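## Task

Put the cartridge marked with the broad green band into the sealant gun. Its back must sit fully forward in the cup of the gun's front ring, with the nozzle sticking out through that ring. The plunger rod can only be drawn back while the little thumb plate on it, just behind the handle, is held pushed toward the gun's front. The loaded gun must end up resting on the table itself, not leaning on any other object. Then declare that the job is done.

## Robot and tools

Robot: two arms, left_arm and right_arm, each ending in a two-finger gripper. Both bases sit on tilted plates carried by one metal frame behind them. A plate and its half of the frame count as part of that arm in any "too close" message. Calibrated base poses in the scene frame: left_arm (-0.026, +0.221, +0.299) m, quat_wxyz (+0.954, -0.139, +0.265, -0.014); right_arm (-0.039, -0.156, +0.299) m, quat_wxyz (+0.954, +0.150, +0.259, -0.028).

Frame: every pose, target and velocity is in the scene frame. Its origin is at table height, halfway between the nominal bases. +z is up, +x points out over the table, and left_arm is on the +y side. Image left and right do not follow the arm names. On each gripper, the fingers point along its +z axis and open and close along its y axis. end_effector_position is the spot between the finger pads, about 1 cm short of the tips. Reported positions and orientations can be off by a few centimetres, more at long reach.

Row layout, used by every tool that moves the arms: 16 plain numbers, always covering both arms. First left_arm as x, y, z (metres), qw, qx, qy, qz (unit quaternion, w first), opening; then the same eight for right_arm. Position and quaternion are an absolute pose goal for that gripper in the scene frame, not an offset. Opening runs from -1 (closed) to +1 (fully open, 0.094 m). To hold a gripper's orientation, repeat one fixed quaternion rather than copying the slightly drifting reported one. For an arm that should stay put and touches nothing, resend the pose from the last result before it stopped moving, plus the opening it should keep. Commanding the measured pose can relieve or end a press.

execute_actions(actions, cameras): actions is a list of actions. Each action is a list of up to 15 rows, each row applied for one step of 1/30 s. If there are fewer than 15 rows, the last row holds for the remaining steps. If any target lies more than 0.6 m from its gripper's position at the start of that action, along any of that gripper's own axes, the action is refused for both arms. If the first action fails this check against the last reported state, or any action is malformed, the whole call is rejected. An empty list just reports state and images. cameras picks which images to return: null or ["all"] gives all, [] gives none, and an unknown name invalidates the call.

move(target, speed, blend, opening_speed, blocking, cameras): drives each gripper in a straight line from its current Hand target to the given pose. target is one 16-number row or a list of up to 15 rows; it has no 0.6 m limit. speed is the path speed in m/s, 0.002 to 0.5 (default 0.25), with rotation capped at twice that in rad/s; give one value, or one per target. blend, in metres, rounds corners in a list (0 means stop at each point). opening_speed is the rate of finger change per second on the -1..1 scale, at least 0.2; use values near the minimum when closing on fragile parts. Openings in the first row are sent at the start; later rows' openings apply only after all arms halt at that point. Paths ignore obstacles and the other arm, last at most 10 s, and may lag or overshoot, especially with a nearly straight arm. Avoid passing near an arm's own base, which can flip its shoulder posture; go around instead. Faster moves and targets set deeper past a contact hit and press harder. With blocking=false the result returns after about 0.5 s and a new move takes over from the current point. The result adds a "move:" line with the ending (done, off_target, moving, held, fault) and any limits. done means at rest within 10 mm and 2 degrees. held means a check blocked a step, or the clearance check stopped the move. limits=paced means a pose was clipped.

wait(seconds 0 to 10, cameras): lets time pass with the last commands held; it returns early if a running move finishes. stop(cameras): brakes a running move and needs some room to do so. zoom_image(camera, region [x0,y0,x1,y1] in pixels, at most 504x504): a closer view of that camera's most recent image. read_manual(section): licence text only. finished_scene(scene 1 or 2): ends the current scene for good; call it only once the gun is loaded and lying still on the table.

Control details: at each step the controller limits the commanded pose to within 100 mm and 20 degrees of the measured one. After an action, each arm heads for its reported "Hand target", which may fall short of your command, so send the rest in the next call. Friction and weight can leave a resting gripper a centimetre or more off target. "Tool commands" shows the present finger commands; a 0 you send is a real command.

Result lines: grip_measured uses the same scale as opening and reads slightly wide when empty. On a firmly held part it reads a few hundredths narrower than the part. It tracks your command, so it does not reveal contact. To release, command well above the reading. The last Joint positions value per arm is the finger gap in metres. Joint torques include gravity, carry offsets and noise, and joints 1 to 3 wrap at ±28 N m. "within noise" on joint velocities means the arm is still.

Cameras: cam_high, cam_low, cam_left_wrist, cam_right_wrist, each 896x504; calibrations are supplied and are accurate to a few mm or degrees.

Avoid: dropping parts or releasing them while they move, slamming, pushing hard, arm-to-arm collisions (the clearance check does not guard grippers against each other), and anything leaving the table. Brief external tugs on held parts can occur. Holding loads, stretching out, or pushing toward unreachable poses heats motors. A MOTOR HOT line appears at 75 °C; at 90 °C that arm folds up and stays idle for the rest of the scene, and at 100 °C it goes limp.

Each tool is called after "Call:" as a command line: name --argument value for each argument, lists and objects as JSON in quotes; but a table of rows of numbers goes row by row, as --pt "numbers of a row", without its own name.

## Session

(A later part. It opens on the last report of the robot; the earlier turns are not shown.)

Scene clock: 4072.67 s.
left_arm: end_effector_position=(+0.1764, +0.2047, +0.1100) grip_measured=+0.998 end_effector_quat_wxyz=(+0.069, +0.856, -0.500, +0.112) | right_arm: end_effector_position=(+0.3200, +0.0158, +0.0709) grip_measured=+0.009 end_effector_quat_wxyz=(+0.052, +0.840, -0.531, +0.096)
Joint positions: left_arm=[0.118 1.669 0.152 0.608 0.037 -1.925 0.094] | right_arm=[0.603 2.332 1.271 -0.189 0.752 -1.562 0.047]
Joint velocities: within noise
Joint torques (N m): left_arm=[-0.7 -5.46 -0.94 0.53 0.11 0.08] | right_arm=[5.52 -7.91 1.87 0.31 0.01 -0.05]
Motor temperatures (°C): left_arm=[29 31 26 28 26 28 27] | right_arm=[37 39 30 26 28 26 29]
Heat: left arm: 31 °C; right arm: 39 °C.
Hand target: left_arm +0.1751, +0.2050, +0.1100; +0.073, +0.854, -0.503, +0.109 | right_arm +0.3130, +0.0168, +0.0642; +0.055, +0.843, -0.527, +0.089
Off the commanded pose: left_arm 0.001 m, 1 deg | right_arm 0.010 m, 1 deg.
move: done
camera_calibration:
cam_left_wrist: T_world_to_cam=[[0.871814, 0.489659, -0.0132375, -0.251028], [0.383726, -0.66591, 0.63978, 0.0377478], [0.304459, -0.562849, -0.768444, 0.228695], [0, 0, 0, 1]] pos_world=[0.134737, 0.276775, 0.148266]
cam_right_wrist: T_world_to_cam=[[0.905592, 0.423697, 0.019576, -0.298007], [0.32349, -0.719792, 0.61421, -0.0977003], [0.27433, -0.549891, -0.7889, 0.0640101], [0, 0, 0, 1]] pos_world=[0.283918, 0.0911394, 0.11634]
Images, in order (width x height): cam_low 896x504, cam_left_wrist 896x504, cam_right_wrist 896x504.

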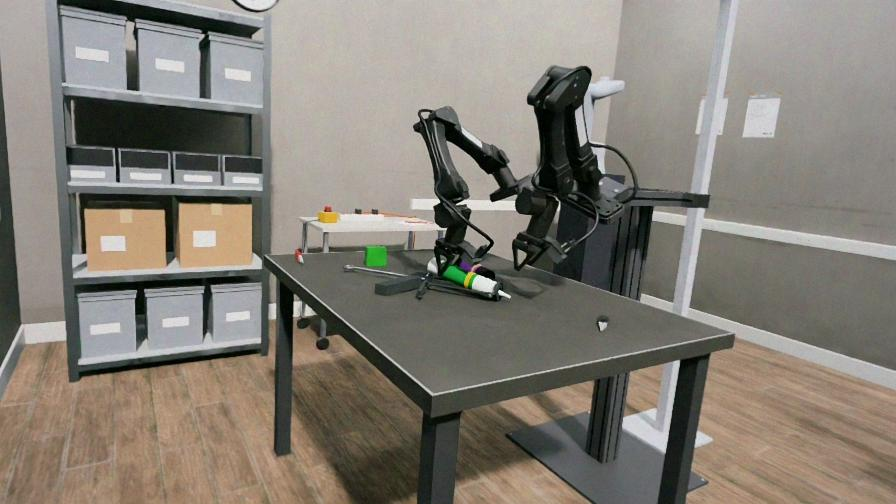

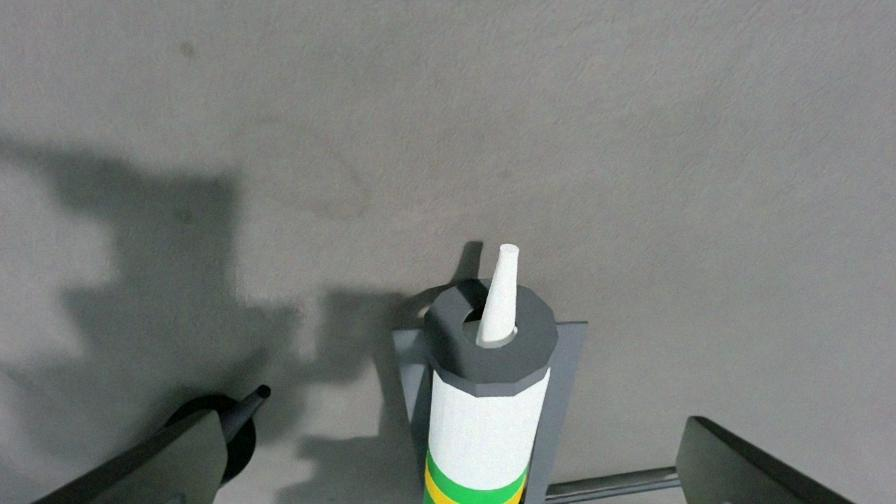

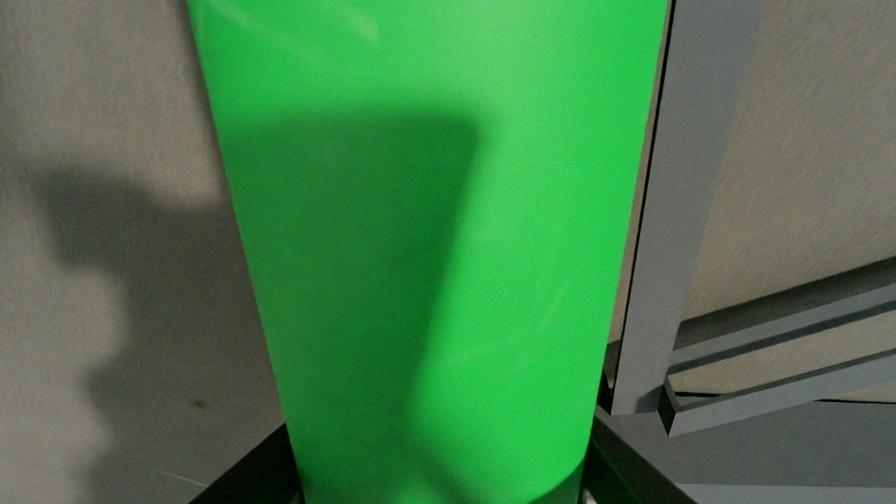

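Call:
move --target '[0.175,0.205,0.11,-0.0728,-0.8541,0.5034,-0.1083,1.0,0.334,0.030,0.092,-0.0591,-0.8680,0.4812,-0.1066,-0.4]' --speed 0.04 --cameras '["cam_right_wrist","cam_low","cam_left_wrist","cam_high"]'

Call:
zoom_image --camera "cam_low" --region '[400, 240, 520, 310]'

Call:
zoom_image --camera "cam_high" --region '[360, 200, 510, 310]'

Scene clock: 4083.83 s.
left_arm: end_effector_position=(+0.1764, +0.2047, +0.1100) grip_measured=+0.998 end_effector_quat_wxyz=(+0.069, +0.856, -0.500, +0.112) | right_arm: end_effector_position=(+0.3299, +0.0166, +0.0796) grip_measured=+0.009 end_effector_quat_wxyz=(+0.067, +0.859, -0.497, +0.099)
Joint positions: left_arm=[0.118 1.669 0.152 0.608 0.037 -1.925 0.094] | right_arm=[0.612 2.332 1.331 -0.276 0.776 -1.618 0.047]
Joint velocities: within noise
Joint torques (N m): left_arm=[-0.83 -5.49 -1.05 0.53 0.15 0.08] | right_arm=[8.96 -9.96 4.23 -0.03 0.29 -0.11]
Motor temperatures (°C): left_arm=[29 31 26 28 26 28 27] | right_arm=[37 40 30 26 28 26 30]
Heat: left arm: 31 °C; right arm: 40 °C.
Hand target: left_arm +0.1751, +0.2050, +0.1100; +0.073, +0.854, -0.503, +0.109 | right_arm +0.3339, +0.0298, +0.0919; +0.058, +0.868, -0.481, +0.107
Off the commanded pose: left_arm 0.001 m, 1 deg | right_arm 0.019 m, 2 deg.
move: off_target (right_arm)
camera_calibration:
cam_left_wrist: T_world_to_cam=[[0.871814, 0.489659, -0.0132375, -0.251028], [0.383726, -0.66591, 0.63978, 0.0377478], [0.304459, -0.562849, -0.768444, 0.228695], [0, 0, 0, 1]] pos_world=[0.134737, 0.276775, 0.148266]
cam_right_wrist: T_world_to_cam=[[0.87126, 0.490686, -0.0115749, -0.294783], [0.387356, -0.672923, 0.630183, -0.128851], [0.301433, -0.553536, -0.776361, 0.0587122], [0, 0, 0, 1]] pos_world=[0.289045, 0.0904385, 0.123369]

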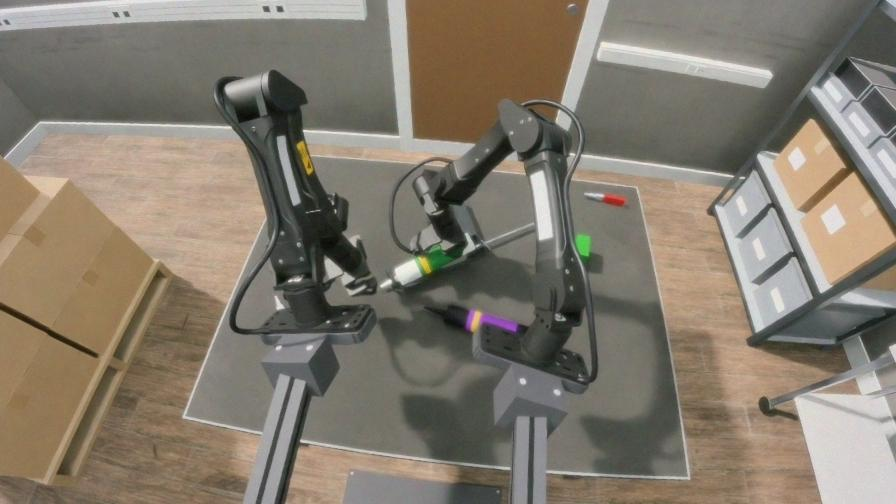

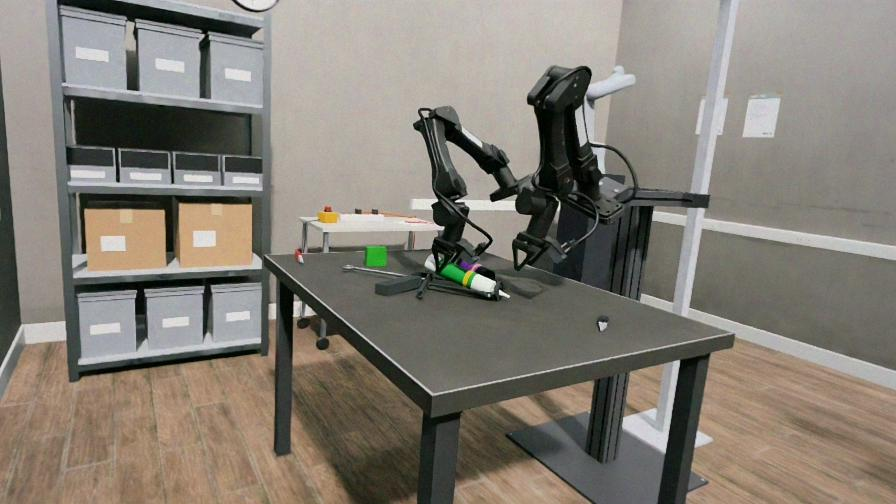

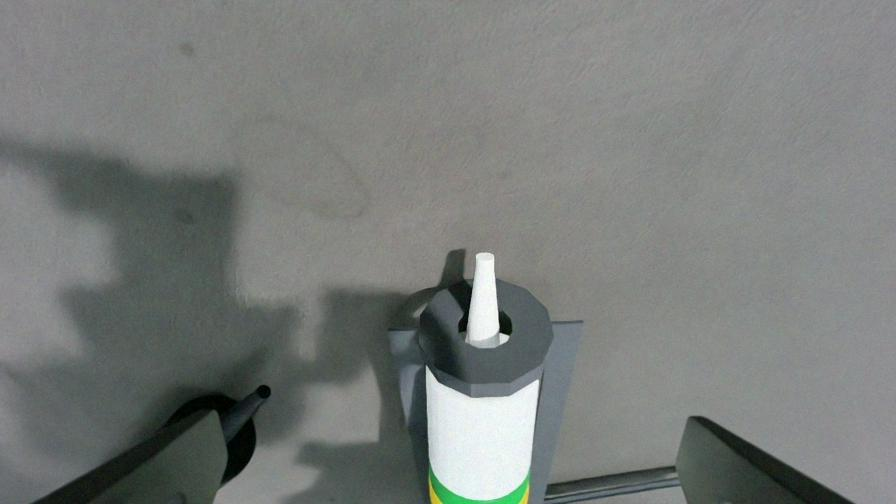

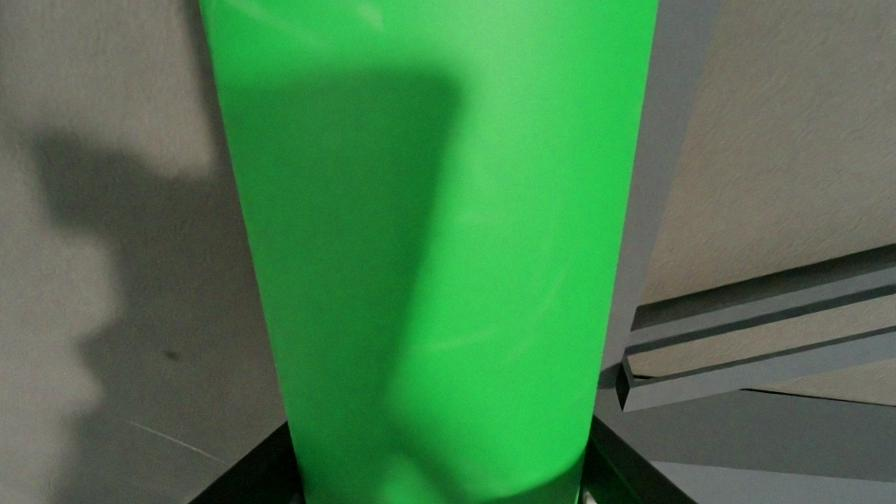

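Scaled by 4.200.

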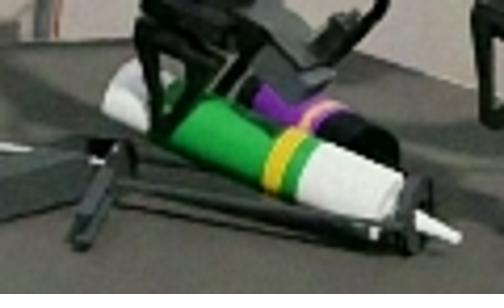

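Scaled by 3.360.

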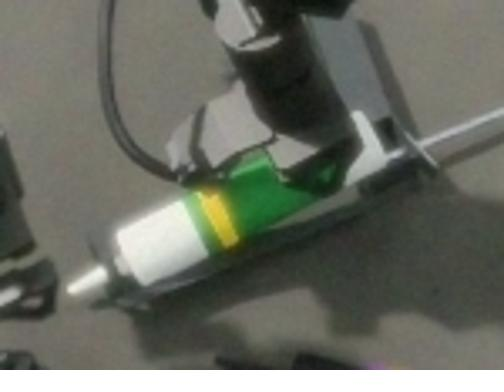

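Call:
move --pt "0.180 0.205 0.07 -0.0728 -0.8541 0.5034 -0.1083 -0.3 0.334 0.030 0.092 -0.0591 -0.8680 0.4812 -0.1066 -0.4" --pt "0.187 0.1985 0.016 -0.0648 -0.8610 0.4914 -0.1134 -0.3 0.334 0.030 0.092 -0.0591 -0.8680 0.4812 -0.1066 -0.4" --speed 0.08 --cameras '["cam_low","cam_left_wrist"]'

Call:
zoom_image --camera "cam_low" --region '[440, 220, 560, 320]'

Scene clock: 4111.63 s.
left_arm: end_effector_position=(+0.1915, +0.1990, +0.0202) grip_measured=-0.298 end_effector_quat_wxyz=(+0.060, +0.858, -0.496, +0.118) | right_arm: end_effector_position=(+0.3299, +0.0165, +0.0797) grip_measured=+0.009 end_effector_quat_wxyz=(+0.067, +0.860, -0.497, +0.099)
Joint positions: left_arm=[0.164 2.267 0.401 0.975 0.06 -1.897 0.033] | right_arm=[0.612 2.332 1.331 -0.277 0.776 -1.618 0.047]
Joint velocities: within noise
Joint torques (N m): left_arm=[-1.29 -4.11 -3.04 0.83 0.15 -0.11] | right_arm=[8.99 -10.03 4.22 -0.02 0.31 -0.11]
Motor temperatures (°C): left_arm=[29 31 26 27 26 28 27] | right_arm=[39 43 31 26 28 26 31]
Heat: left arm: 31 °C; right arm: 43 °C.
Hand target: left_arm +0.1869, +0.1985, +0.0162; +0.065, +0.861, -0.491, +0.113 | right_arm +0.3338, +0.0298, +0.0919; +0.059, +0.868, -0.481, +0.107
Off the commanded pose: left_arm 0.006 m, 1 deg | right_arm 0.019 m, 2 deg.
move: off_target (right_arm)
camera_calibration:
cam_left_wrist: T_world_to_cam=[[0.865691, 0.500544, 0.00585692, -0.263984], [0.381103, -0.666615, 0.640613, 0.0862618], [0.324559, -0.552341, -0.767841, 0.14597], [0, 0, 0, 1]] pos_world=[0.148278, 0.270265, 0.0583679]
Images, in order (width x height): cam_low 896x504, cam_left_wrist 896x504.

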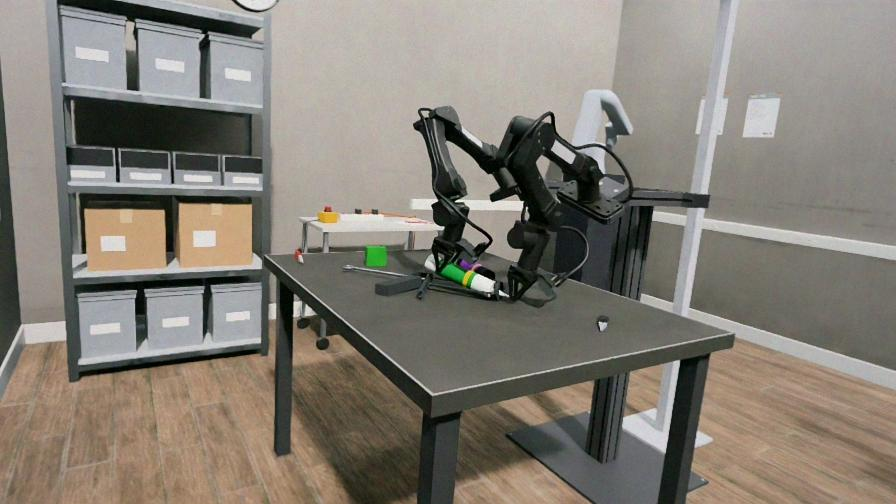

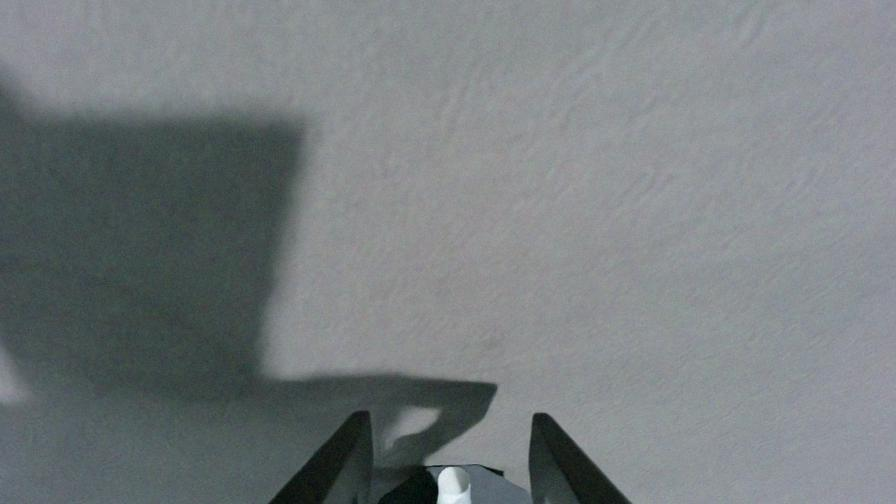

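Scaled by 4.200.

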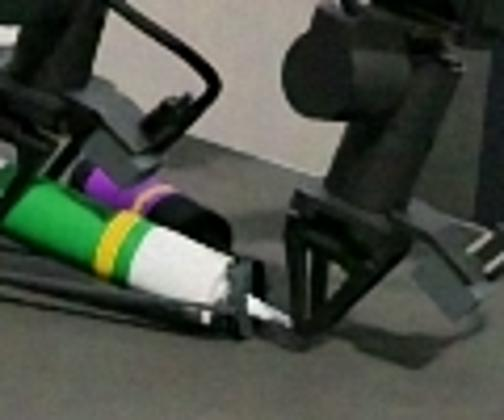

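Call:
move --target '[0.199,0.179,0.015,-0.0648,-0.8610,0.4914,-0.1134,-0.3,0.334,0.030,0.092,-0.0591,-0.8680,0.4812,-0.1066,-0.4]' --speed 0.05 --cameras '["cam_left_wrist","cam_low"]'

Call:
zoom_image --camera "cam_low" --region '[400, 220, 540, 320]'

Scene clock: 4118.57 s.
left_arm: end_effector_position=(+0.2096, +0.1824, +0.0195) grip_measured=-0.298 end_effector_quat_wxyz=(+0.054, +0.860, -0.491, +0.130) | right_arm: end_effector_position=(+0.3299, +0.0165, +0.0797) grip_measured=+0.009 end_effector_quat_wxyz=(+0.067, +0.860, -0.497, +0.099)
Joint positions: left_arm=[0.086 2.267 0.44 0.967 0.015 -1.965 0.033] | right_arm=[0.612 2.332 1.331 -0.277 0.776 -1.618 0.047]
Joint velocities: within noise
Joint torques (N m): left_arm=[-2.78 -4.75 -2.62 0.59 0.02 -0.13] | right_arm=[9.01 -10.06 4.26 -0.03 0.29 -0.07]
Motor temperatures (°C): left_arm=[29 31 26 28 26 28 27] | right_arm=[39 44 31 26 28 26 31]
Heat: left arm: 31 °C; right arm: 44 °C.
Hand target: left_arm +0.1990, +0.1792, +0.0155; +0.065, +0.861, -0.492, +0.114 | right_arm +0.3338, +0.0298, +0.0919; +0.058, +0.868, -0.481, +0.107
Off the commanded pose: left_arm 0.012 m, 2 deg | right_arm 0.019 m, 2 deg.
move: off_target (left_arm, right_arm)
camera_calibration:
cam_left_wrist: T_world_to_cam=[[0.859197, 0.510841, 0.0286551, -0.272348], [0.371221, -0.66095, 0.652181, 0.0695626], [0.352101, -0.549715, -0.757521, 0.12391], [0, 0, 0, 1]] pos_world=[0.164548, 0.253219, 0.0563012]
Images, in order (width x height): cam_low 896x504, cam_left_wrist 896x504.

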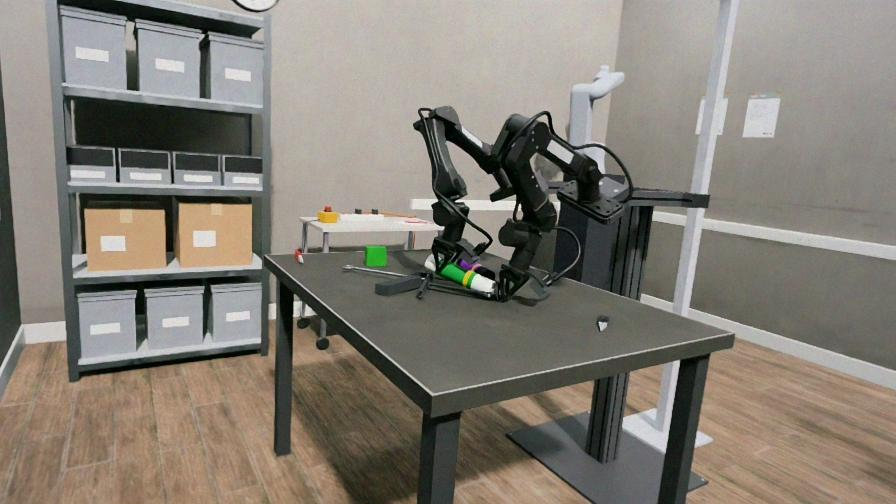

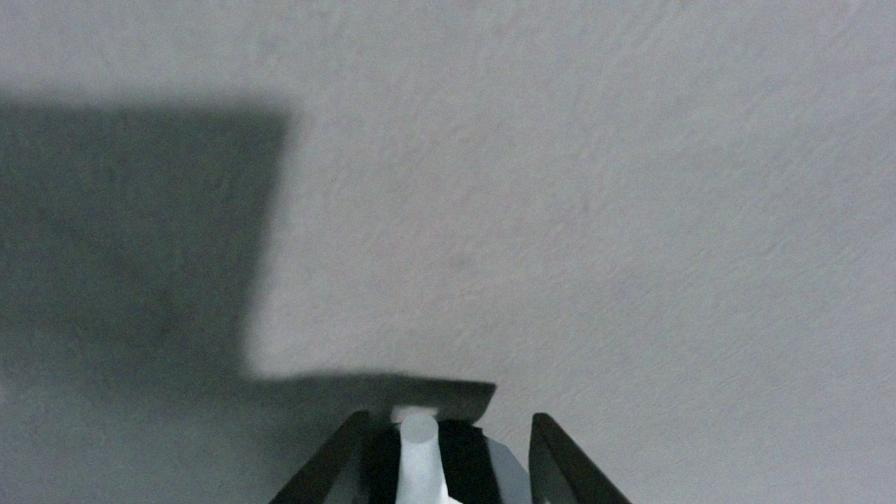

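Scaled by 3.600.

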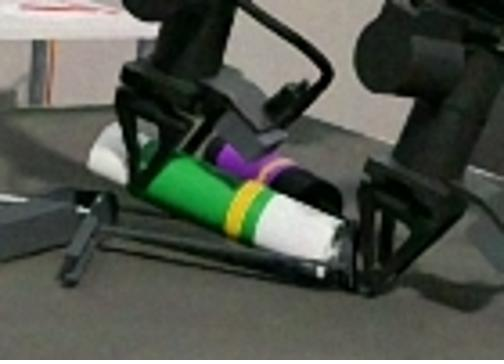

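Call:
move --pt "0.193 0.187 0.016 -0.0648 -0.8610 0.4914 -0.1134 -0.3 0.334 0.030 0.092 -0.0591 -0.8680 0.4812 -0.1066 -0.4" --pt "0.196 0.178 0.016 -0.0648 -0.8610 0.4914 -0.1134 -0.3 0.334 0.030 0.092 -0.0591 -0.8680 0.4812 -0.1066 -0.4" --speed 0.05 --cameras '["cam_left_wrist"]'

Scene clock: 4126.53 s.
left_arm: end_effector_position=(+0.2094, +0.1816, +0.0196) grip_measured=-0.298 end_effector_quat_wxyz=(+0.054, +0.860, -0.491, +0.130) | right_arm: end_effector_position=(+0.3299, +0.0165, +0.0797) grip_measured=+0.009 end_effector_quat_wxyz=(+0.067, +0.860, -0.497, +0.099)
Joint positions: left_arm=[0.082 2.267 0.44 0.966 0.012 -1.968 0.033] | right_arm=[0.612 2.332 1.331 -0.277 0.776 -1.619 0.047]
Joint velocities: within noise
Joint torques (N m): left_arm=[-2.82 -4.29 -3.45 0.81 0 -0.1] | right_arm=[8.96 -9.96 4.27 -0.02 0.3 -0.09]
Motor temperatures (°C): left_arm=[29 30 26 27 26 28 27] | right_arm=[39 44 31 26 28 26 31]
Heat: left arm: 30 °C; right arm: 44 °C.
Hand target: left_arm +0.1960, +0.1782, +0.0165; +0.065, +0.861, -0.492, +0.113 | right_arm +0.3339, +0.0297, +0.0919; +0.059, +0.868, -0.481, +0.107
Off the commanded pose: left_arm 0.014 m, 2 deg | right_arm 0.019 m, 2 deg.
move: off_target (left_arm, right_arm)
camera_calibration:
cam_left_wrist: T_world_to_cam=[[0.859147, 0.51099, 0.0274993, -0.271773], [0.372144, -0.660779, 0.651828, 0.0687956], [0.351249, -0.549782, -0.757868, 0.123837], [0, 0, 0, 1]] pos_world=[0.164393, 0.252416, 0.056483]
Images, in order (width x height): cam_left_wrist 896x504.

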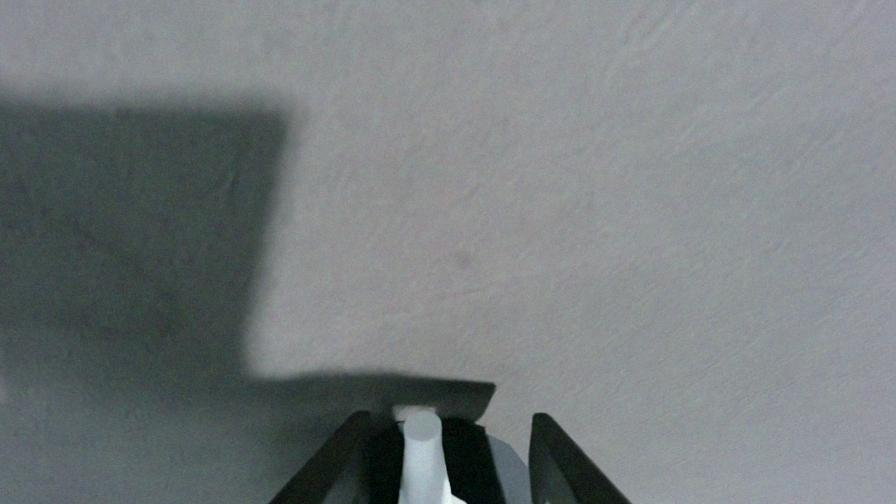

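Call:
move --target '[0.198,0.177,0.016,-0.0648,-0.8610,0.4914,-0.1134,-0.3,0.324,0.045,0.084,-0.0575,-0.8603,0.4948,-0.1048,-0.4]' --speed 0.04 --cameras '["cam_left_wrist","cam_low","cam_high"]'

Call:
zoom_image --camera "cam_low" --region '[400, 220, 540, 320]'

Call:
zoom_image --camera "cam_high" --region '[360, 200, 510, 310]'

Scene clock: 4137.33 s.
left_arm: end_effector_position=(+0.2095, +0.1811, +0.0197) grip_measured=-0.298 end_effector_quat_wxyz=(+0.054, +0.860, -0.490, +0.129) | right_arm: end_effector_position=(+0.3228, +0.0298, +0.0761) grip_measured=+0.009 end_effector_quat_wxyz=(+0.066, +0.856, -0.503, +0.099)
Joint positions: left_arm=[0.079 2.267 0.44 0.966 0.008 -1.972 0.033] | right_arm=[0.639 2.37 1.357 -0.29 0.781 -1.566 0.047]
Joint velocities: within noise
Joint torques (N m): left_arm=[-2.92 -4.74 -3.03 0.65 0.02 -0.14] | right_arm=[9.02 -8.96 4.4 0.05 0.24 0.09]
Motor temperatures (°C): left_arm=[29 30 26 28 26 28 27] | right_arm=[39 44 31 26 28 26 31]
Heat: left arm: 30 °C; right arm: 44 °C.
Hand target: left_arm +0.1980, +0.1773, +0.0164; +0.065, +0.861, -0.491, +0.113 | right_arm +0.3238, +0.0447, +0.0840; +0.057, +0.861, -0.495, +0.105
Off the commanded pose: left_arm 0.013 m, 2 deg | right_arm 0.017 m, 2 deg.
move: off_target (left_arm, right_arm)
camera_calibration:
cam_left_wrist: T_world_to_cam=[[0.858086, 0.512768, 0.0275187, -0.271673], [0.373991, -0.660777, 0.650772, 0.0680066], [0.351879, -0.548127, -0.758774, 0.123216], [0, 0, 0, 1]] pos_world=[0.164328, 0.25178, 0.0567125]
Images, in order (width x height): cam_high 896x504, cam_low 896x504, cam_left_wrist 896x504.

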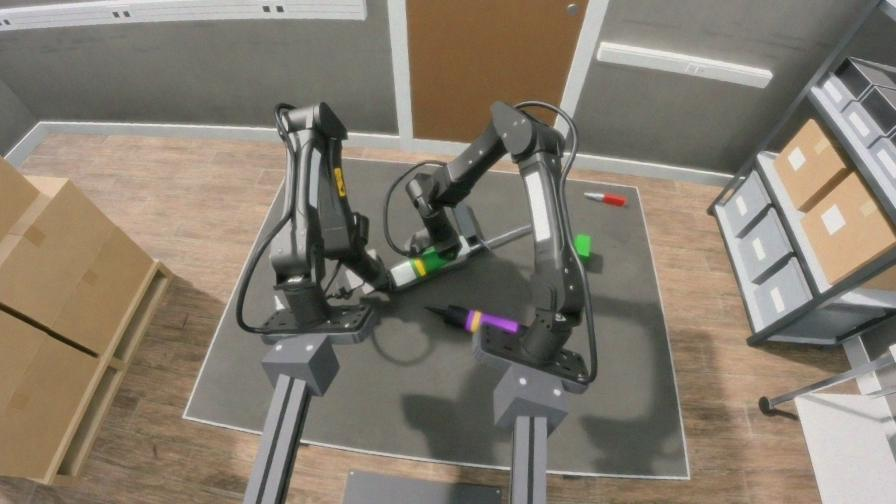

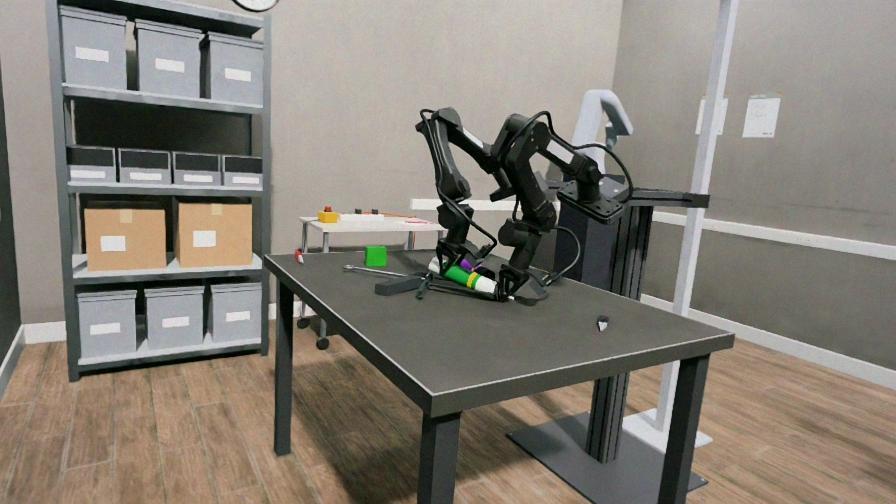

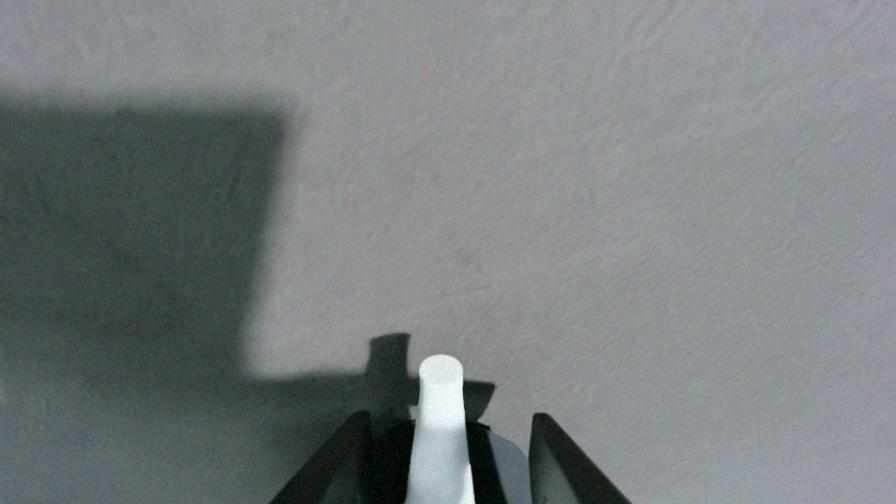

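Scaled by 3.600.

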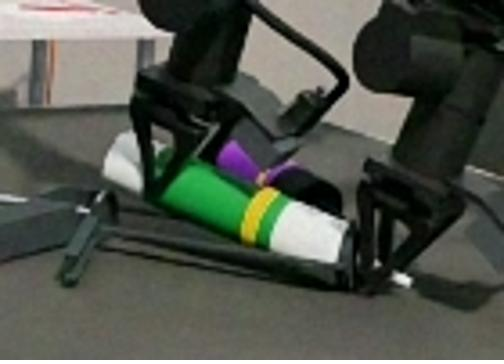

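Scaled by 3.360.

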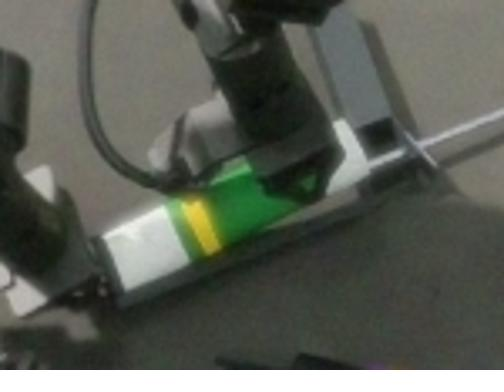

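Call:
move --target '[0.198,0.177,0.016,-0.0648,-0.8610,0.4914,-0.1134,-0.3,0.316,0.058,0.078,-0.0575,-0.8603,0.4948,-0.1048,-0.4]' --speed 0.04 --cameras '["cam_left_wrist","cam_low","cam_high"]'

Call:
zoom_image --camera "cam_low" --region '[400, 220, 540, 320]'

Call:
zoom_image --camera "cam_high" --region '[360, 200, 510, 310]'

Scene clock: 4144.53 s.
left_arm: end_effector_position=(+0.2095, +0.1812, +0.0197) grip_measured=-0.298 end_effector_quat_wxyz=(+0.053, +0.860, -0.490, +0.129) | right_arm: end_effector_position=(+0.3206, +0.0398, +0.0720) grip_measured=+0.009 end_effector_quat_wxyz=(+0.066, +0.852, -0.508, +0.104)
Joint positions: left_arm=[0.079 2.267 0.44 0.966 0.008 -1.972 0.033] | right_arm=[0.657 2.408 1.387 -0.294 0.795 -1.533 0.047]
Joint velocities: within noise
Joint torques (N m): left_arm=[-2.97 -4.64 -3.03 0.69 0.03 -0.12] | right_arm=[9.66 -8.39 4.1 0.11 0.19 0.09]
Motor temperatures (°C): left_arm=[29 30 26 27 26 28 27] | right_arm=[39 43 31 26 28 26 31]
Heat: left arm: 30 °C; right arm: 43 °C.
Hand target: left_arm +0.1980, +0.1772, +0.0164; +0.065, +0.861, -0.492, +0.113 | right_arm +0.3157, +0.0575, +0.0780; +0.057, +0.861, -0.495, +0.105
Off the commanded pose: left_arm 0.013 m, 2 deg | right_arm 0.020 m, 2 deg.
move: off_target (left_arm, right_arm)
camera_calibration:
cam_left_wrist: T_world_to_cam=[[0.858061, 0.512803, 0.0276617, -0.271703], [0.374063, -0.661, 0.650504, 0.068094], [0.351865, -0.547825, -0.758999, 0.123195], [0, 0, 0, 1]] pos_world=[0.164318, 0.251829, 0.0567251]
Images, in order (width x height): cam_high 896x504, cam_low 896x504, cam_left_wrist 896x504.

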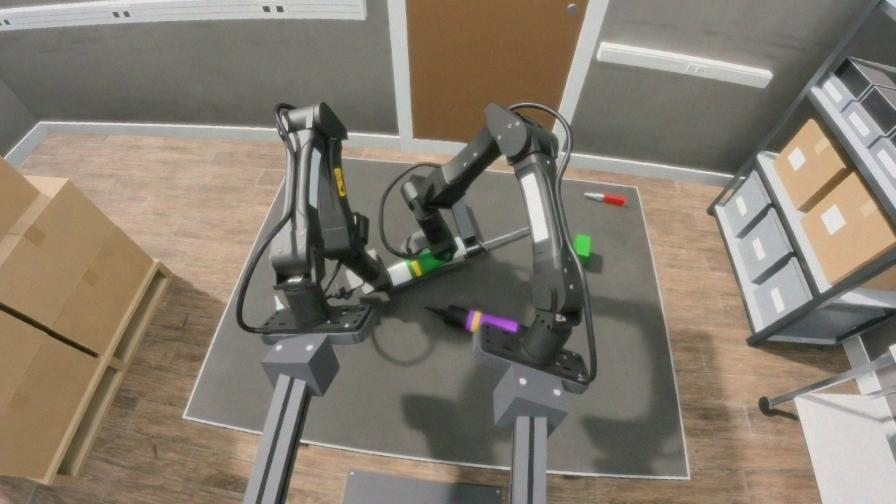

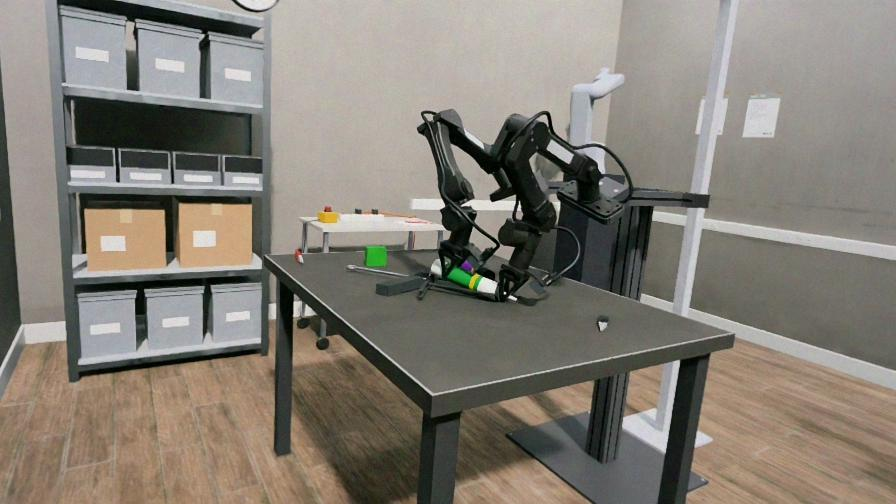

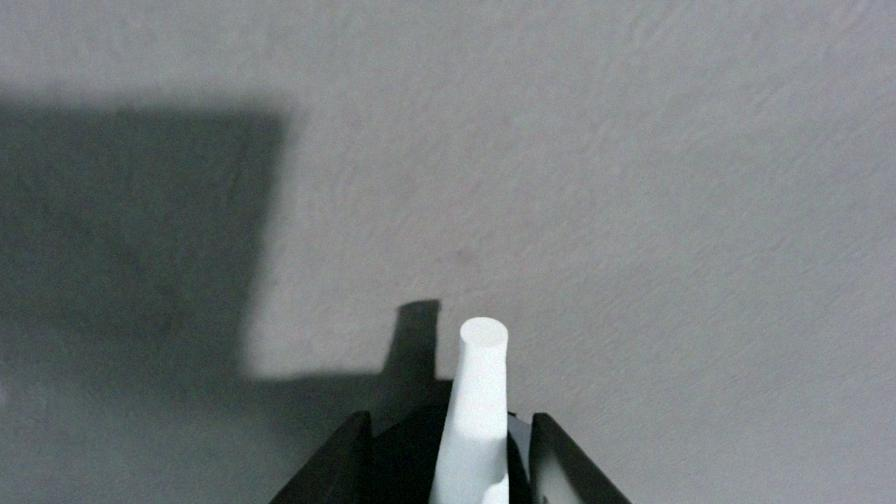

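Scaled by 3.600.

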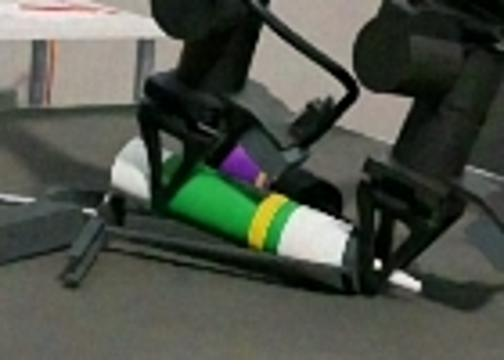

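Scaled by 3.360.

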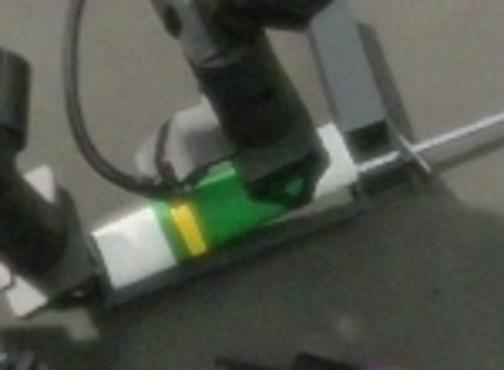

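Call:
move --target '[0.198,0.177,0.016,-0.0648,-0.8610,0.4914,-0.1134,-0.3,0.312,0.066,0.076,-0.0575,-0.8603,0.4948,-0.1048,-0.4]' --speed 0.04 --cameras '["cam_left_wrist","cam_low","cam_high","cam_right_wrist"]'

Call:
zoom_image --camera "cam_low" --region '[400, 220, 540, 320]'

Call:
zoom_image --camera "cam_high" --region '[360, 200, 510, 310]'

Scene clock: 4161.60 s.
left_arm: end_effector_position=(+0.2092, +0.1829, +0.0192) grip_measured=-0.298 end_effector_quat_wxyz=(+0.050, +0.861, -0.490, +0.126) | right_arm: end_effector_position=(+0.3198, +0.0434, +0.0708) grip_measured=+0.009 end_effector_quat_wxyz=(+0.070, +0.851, -0.510, +0.109)
Joint positions: left_arm=[0.079 2.267 0.44 0.966 -0.002 -1.973 0.033] | right_arm=[0.666 2.428 1.408 -0.309 0.81 -1.514 0.047]
Joint velocities: within noise
Joint torques (N m): left_arm=[-2.93 -4.57 -2.96 0.71 0.13 -0.11] | right_arm=[10.24 -8.2 3.99 0.11 0.07 0.12]
Motor temperatures (°C): left_arm=[29 30 26 27 26 28 27] | right_arm=[40 39 31 26 28 26 31]
Heat: left arm: 30 °C; right arm: 40 °C.
Hand target: left_arm +0.1979, +0.1773, +0.0164; +0.065, +0.861, -0.491, +0.113 | right_arm +0.3117, +0.0652, +0.0762; +0.057, +0.861, -0.495, +0.105
Off the commanded pose: left_arm 0.013 m, 2 deg | right_arm 0.024 m, 3 deg.
move: off_target (left_arm, right_arm)
camera_calibration:
cam_left_wrist: T_world_to_cam=[[0.857053, 0.514296, 0.0309854, -0.272461], [0.376776, -0.666631, 0.643151, 0.0702613], [0.351426, -0.53954, -0.765112, 0.122621], [0, 0, 0, 1]] pos_world=[0.163949, 0.253123, 0.0570727]
cam_right_wrist: T_world_to_cam=[[0.885209, 0.465182, -0.00335047, -0.303104], [0.357083, -0.674854, 0.645804, -0.0926533], [0.298155, -0.572868, -0.763496, 0.0707474], [0, 0, 0, 1]] pos_world=[0.280302, 0.119, 0.112836]

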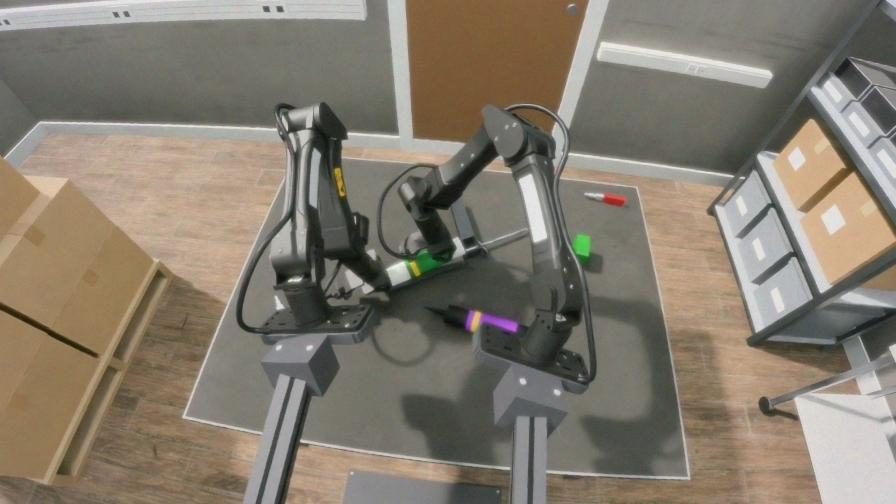

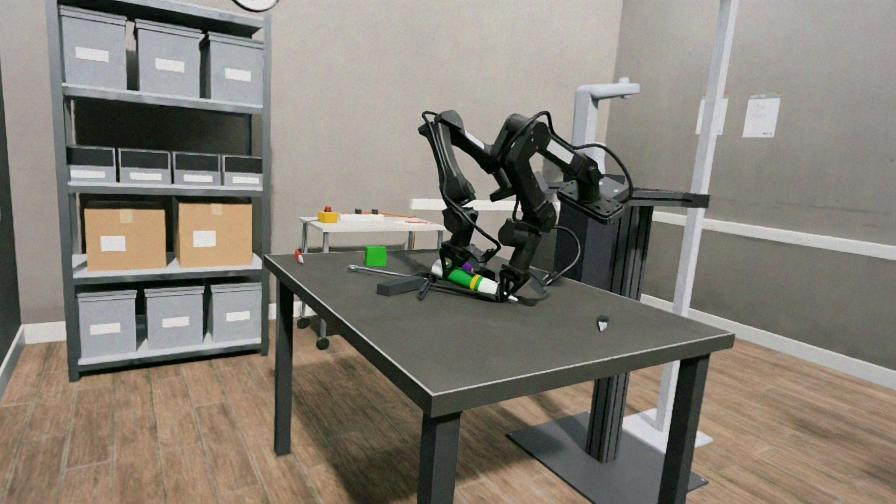

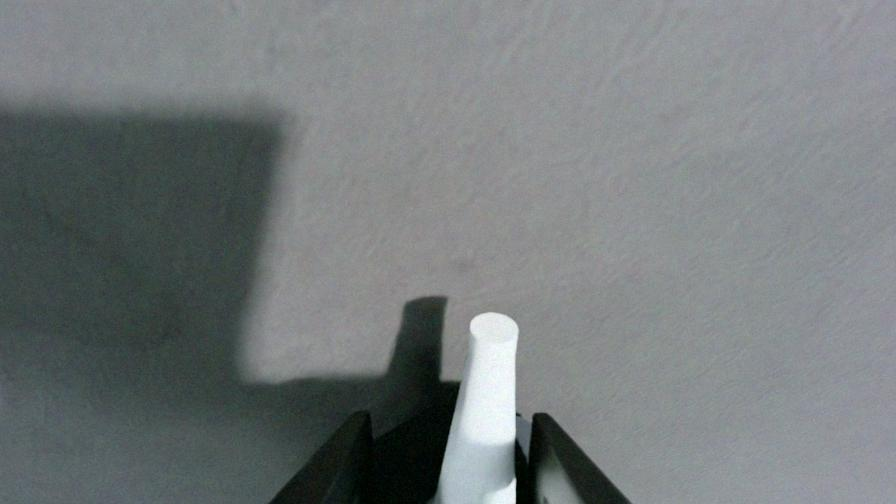

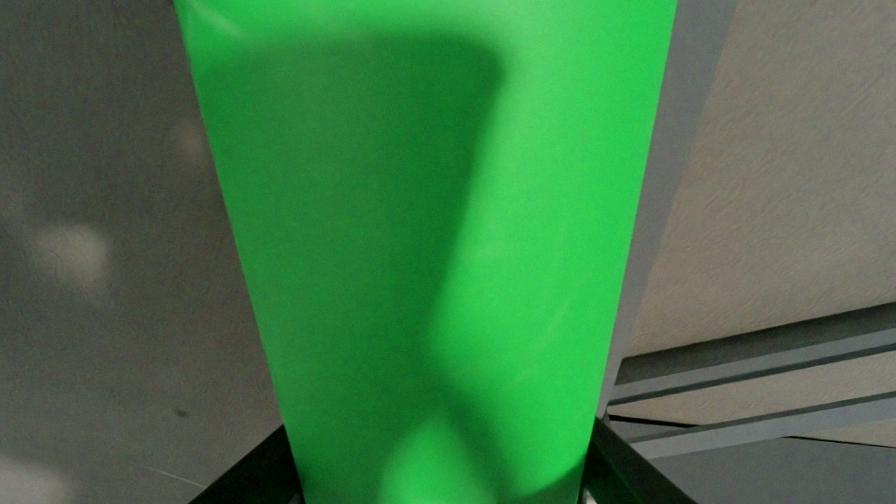

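Scaled by 3.600.

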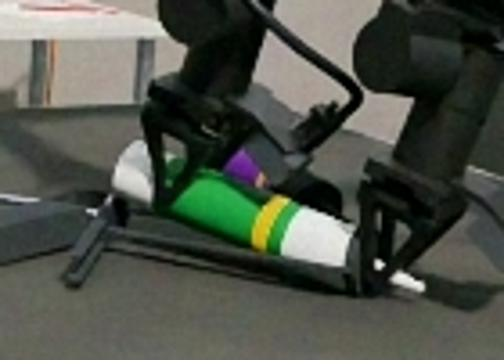

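Scaled by 3.360.

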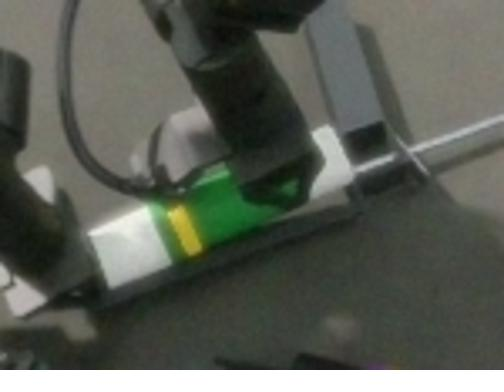

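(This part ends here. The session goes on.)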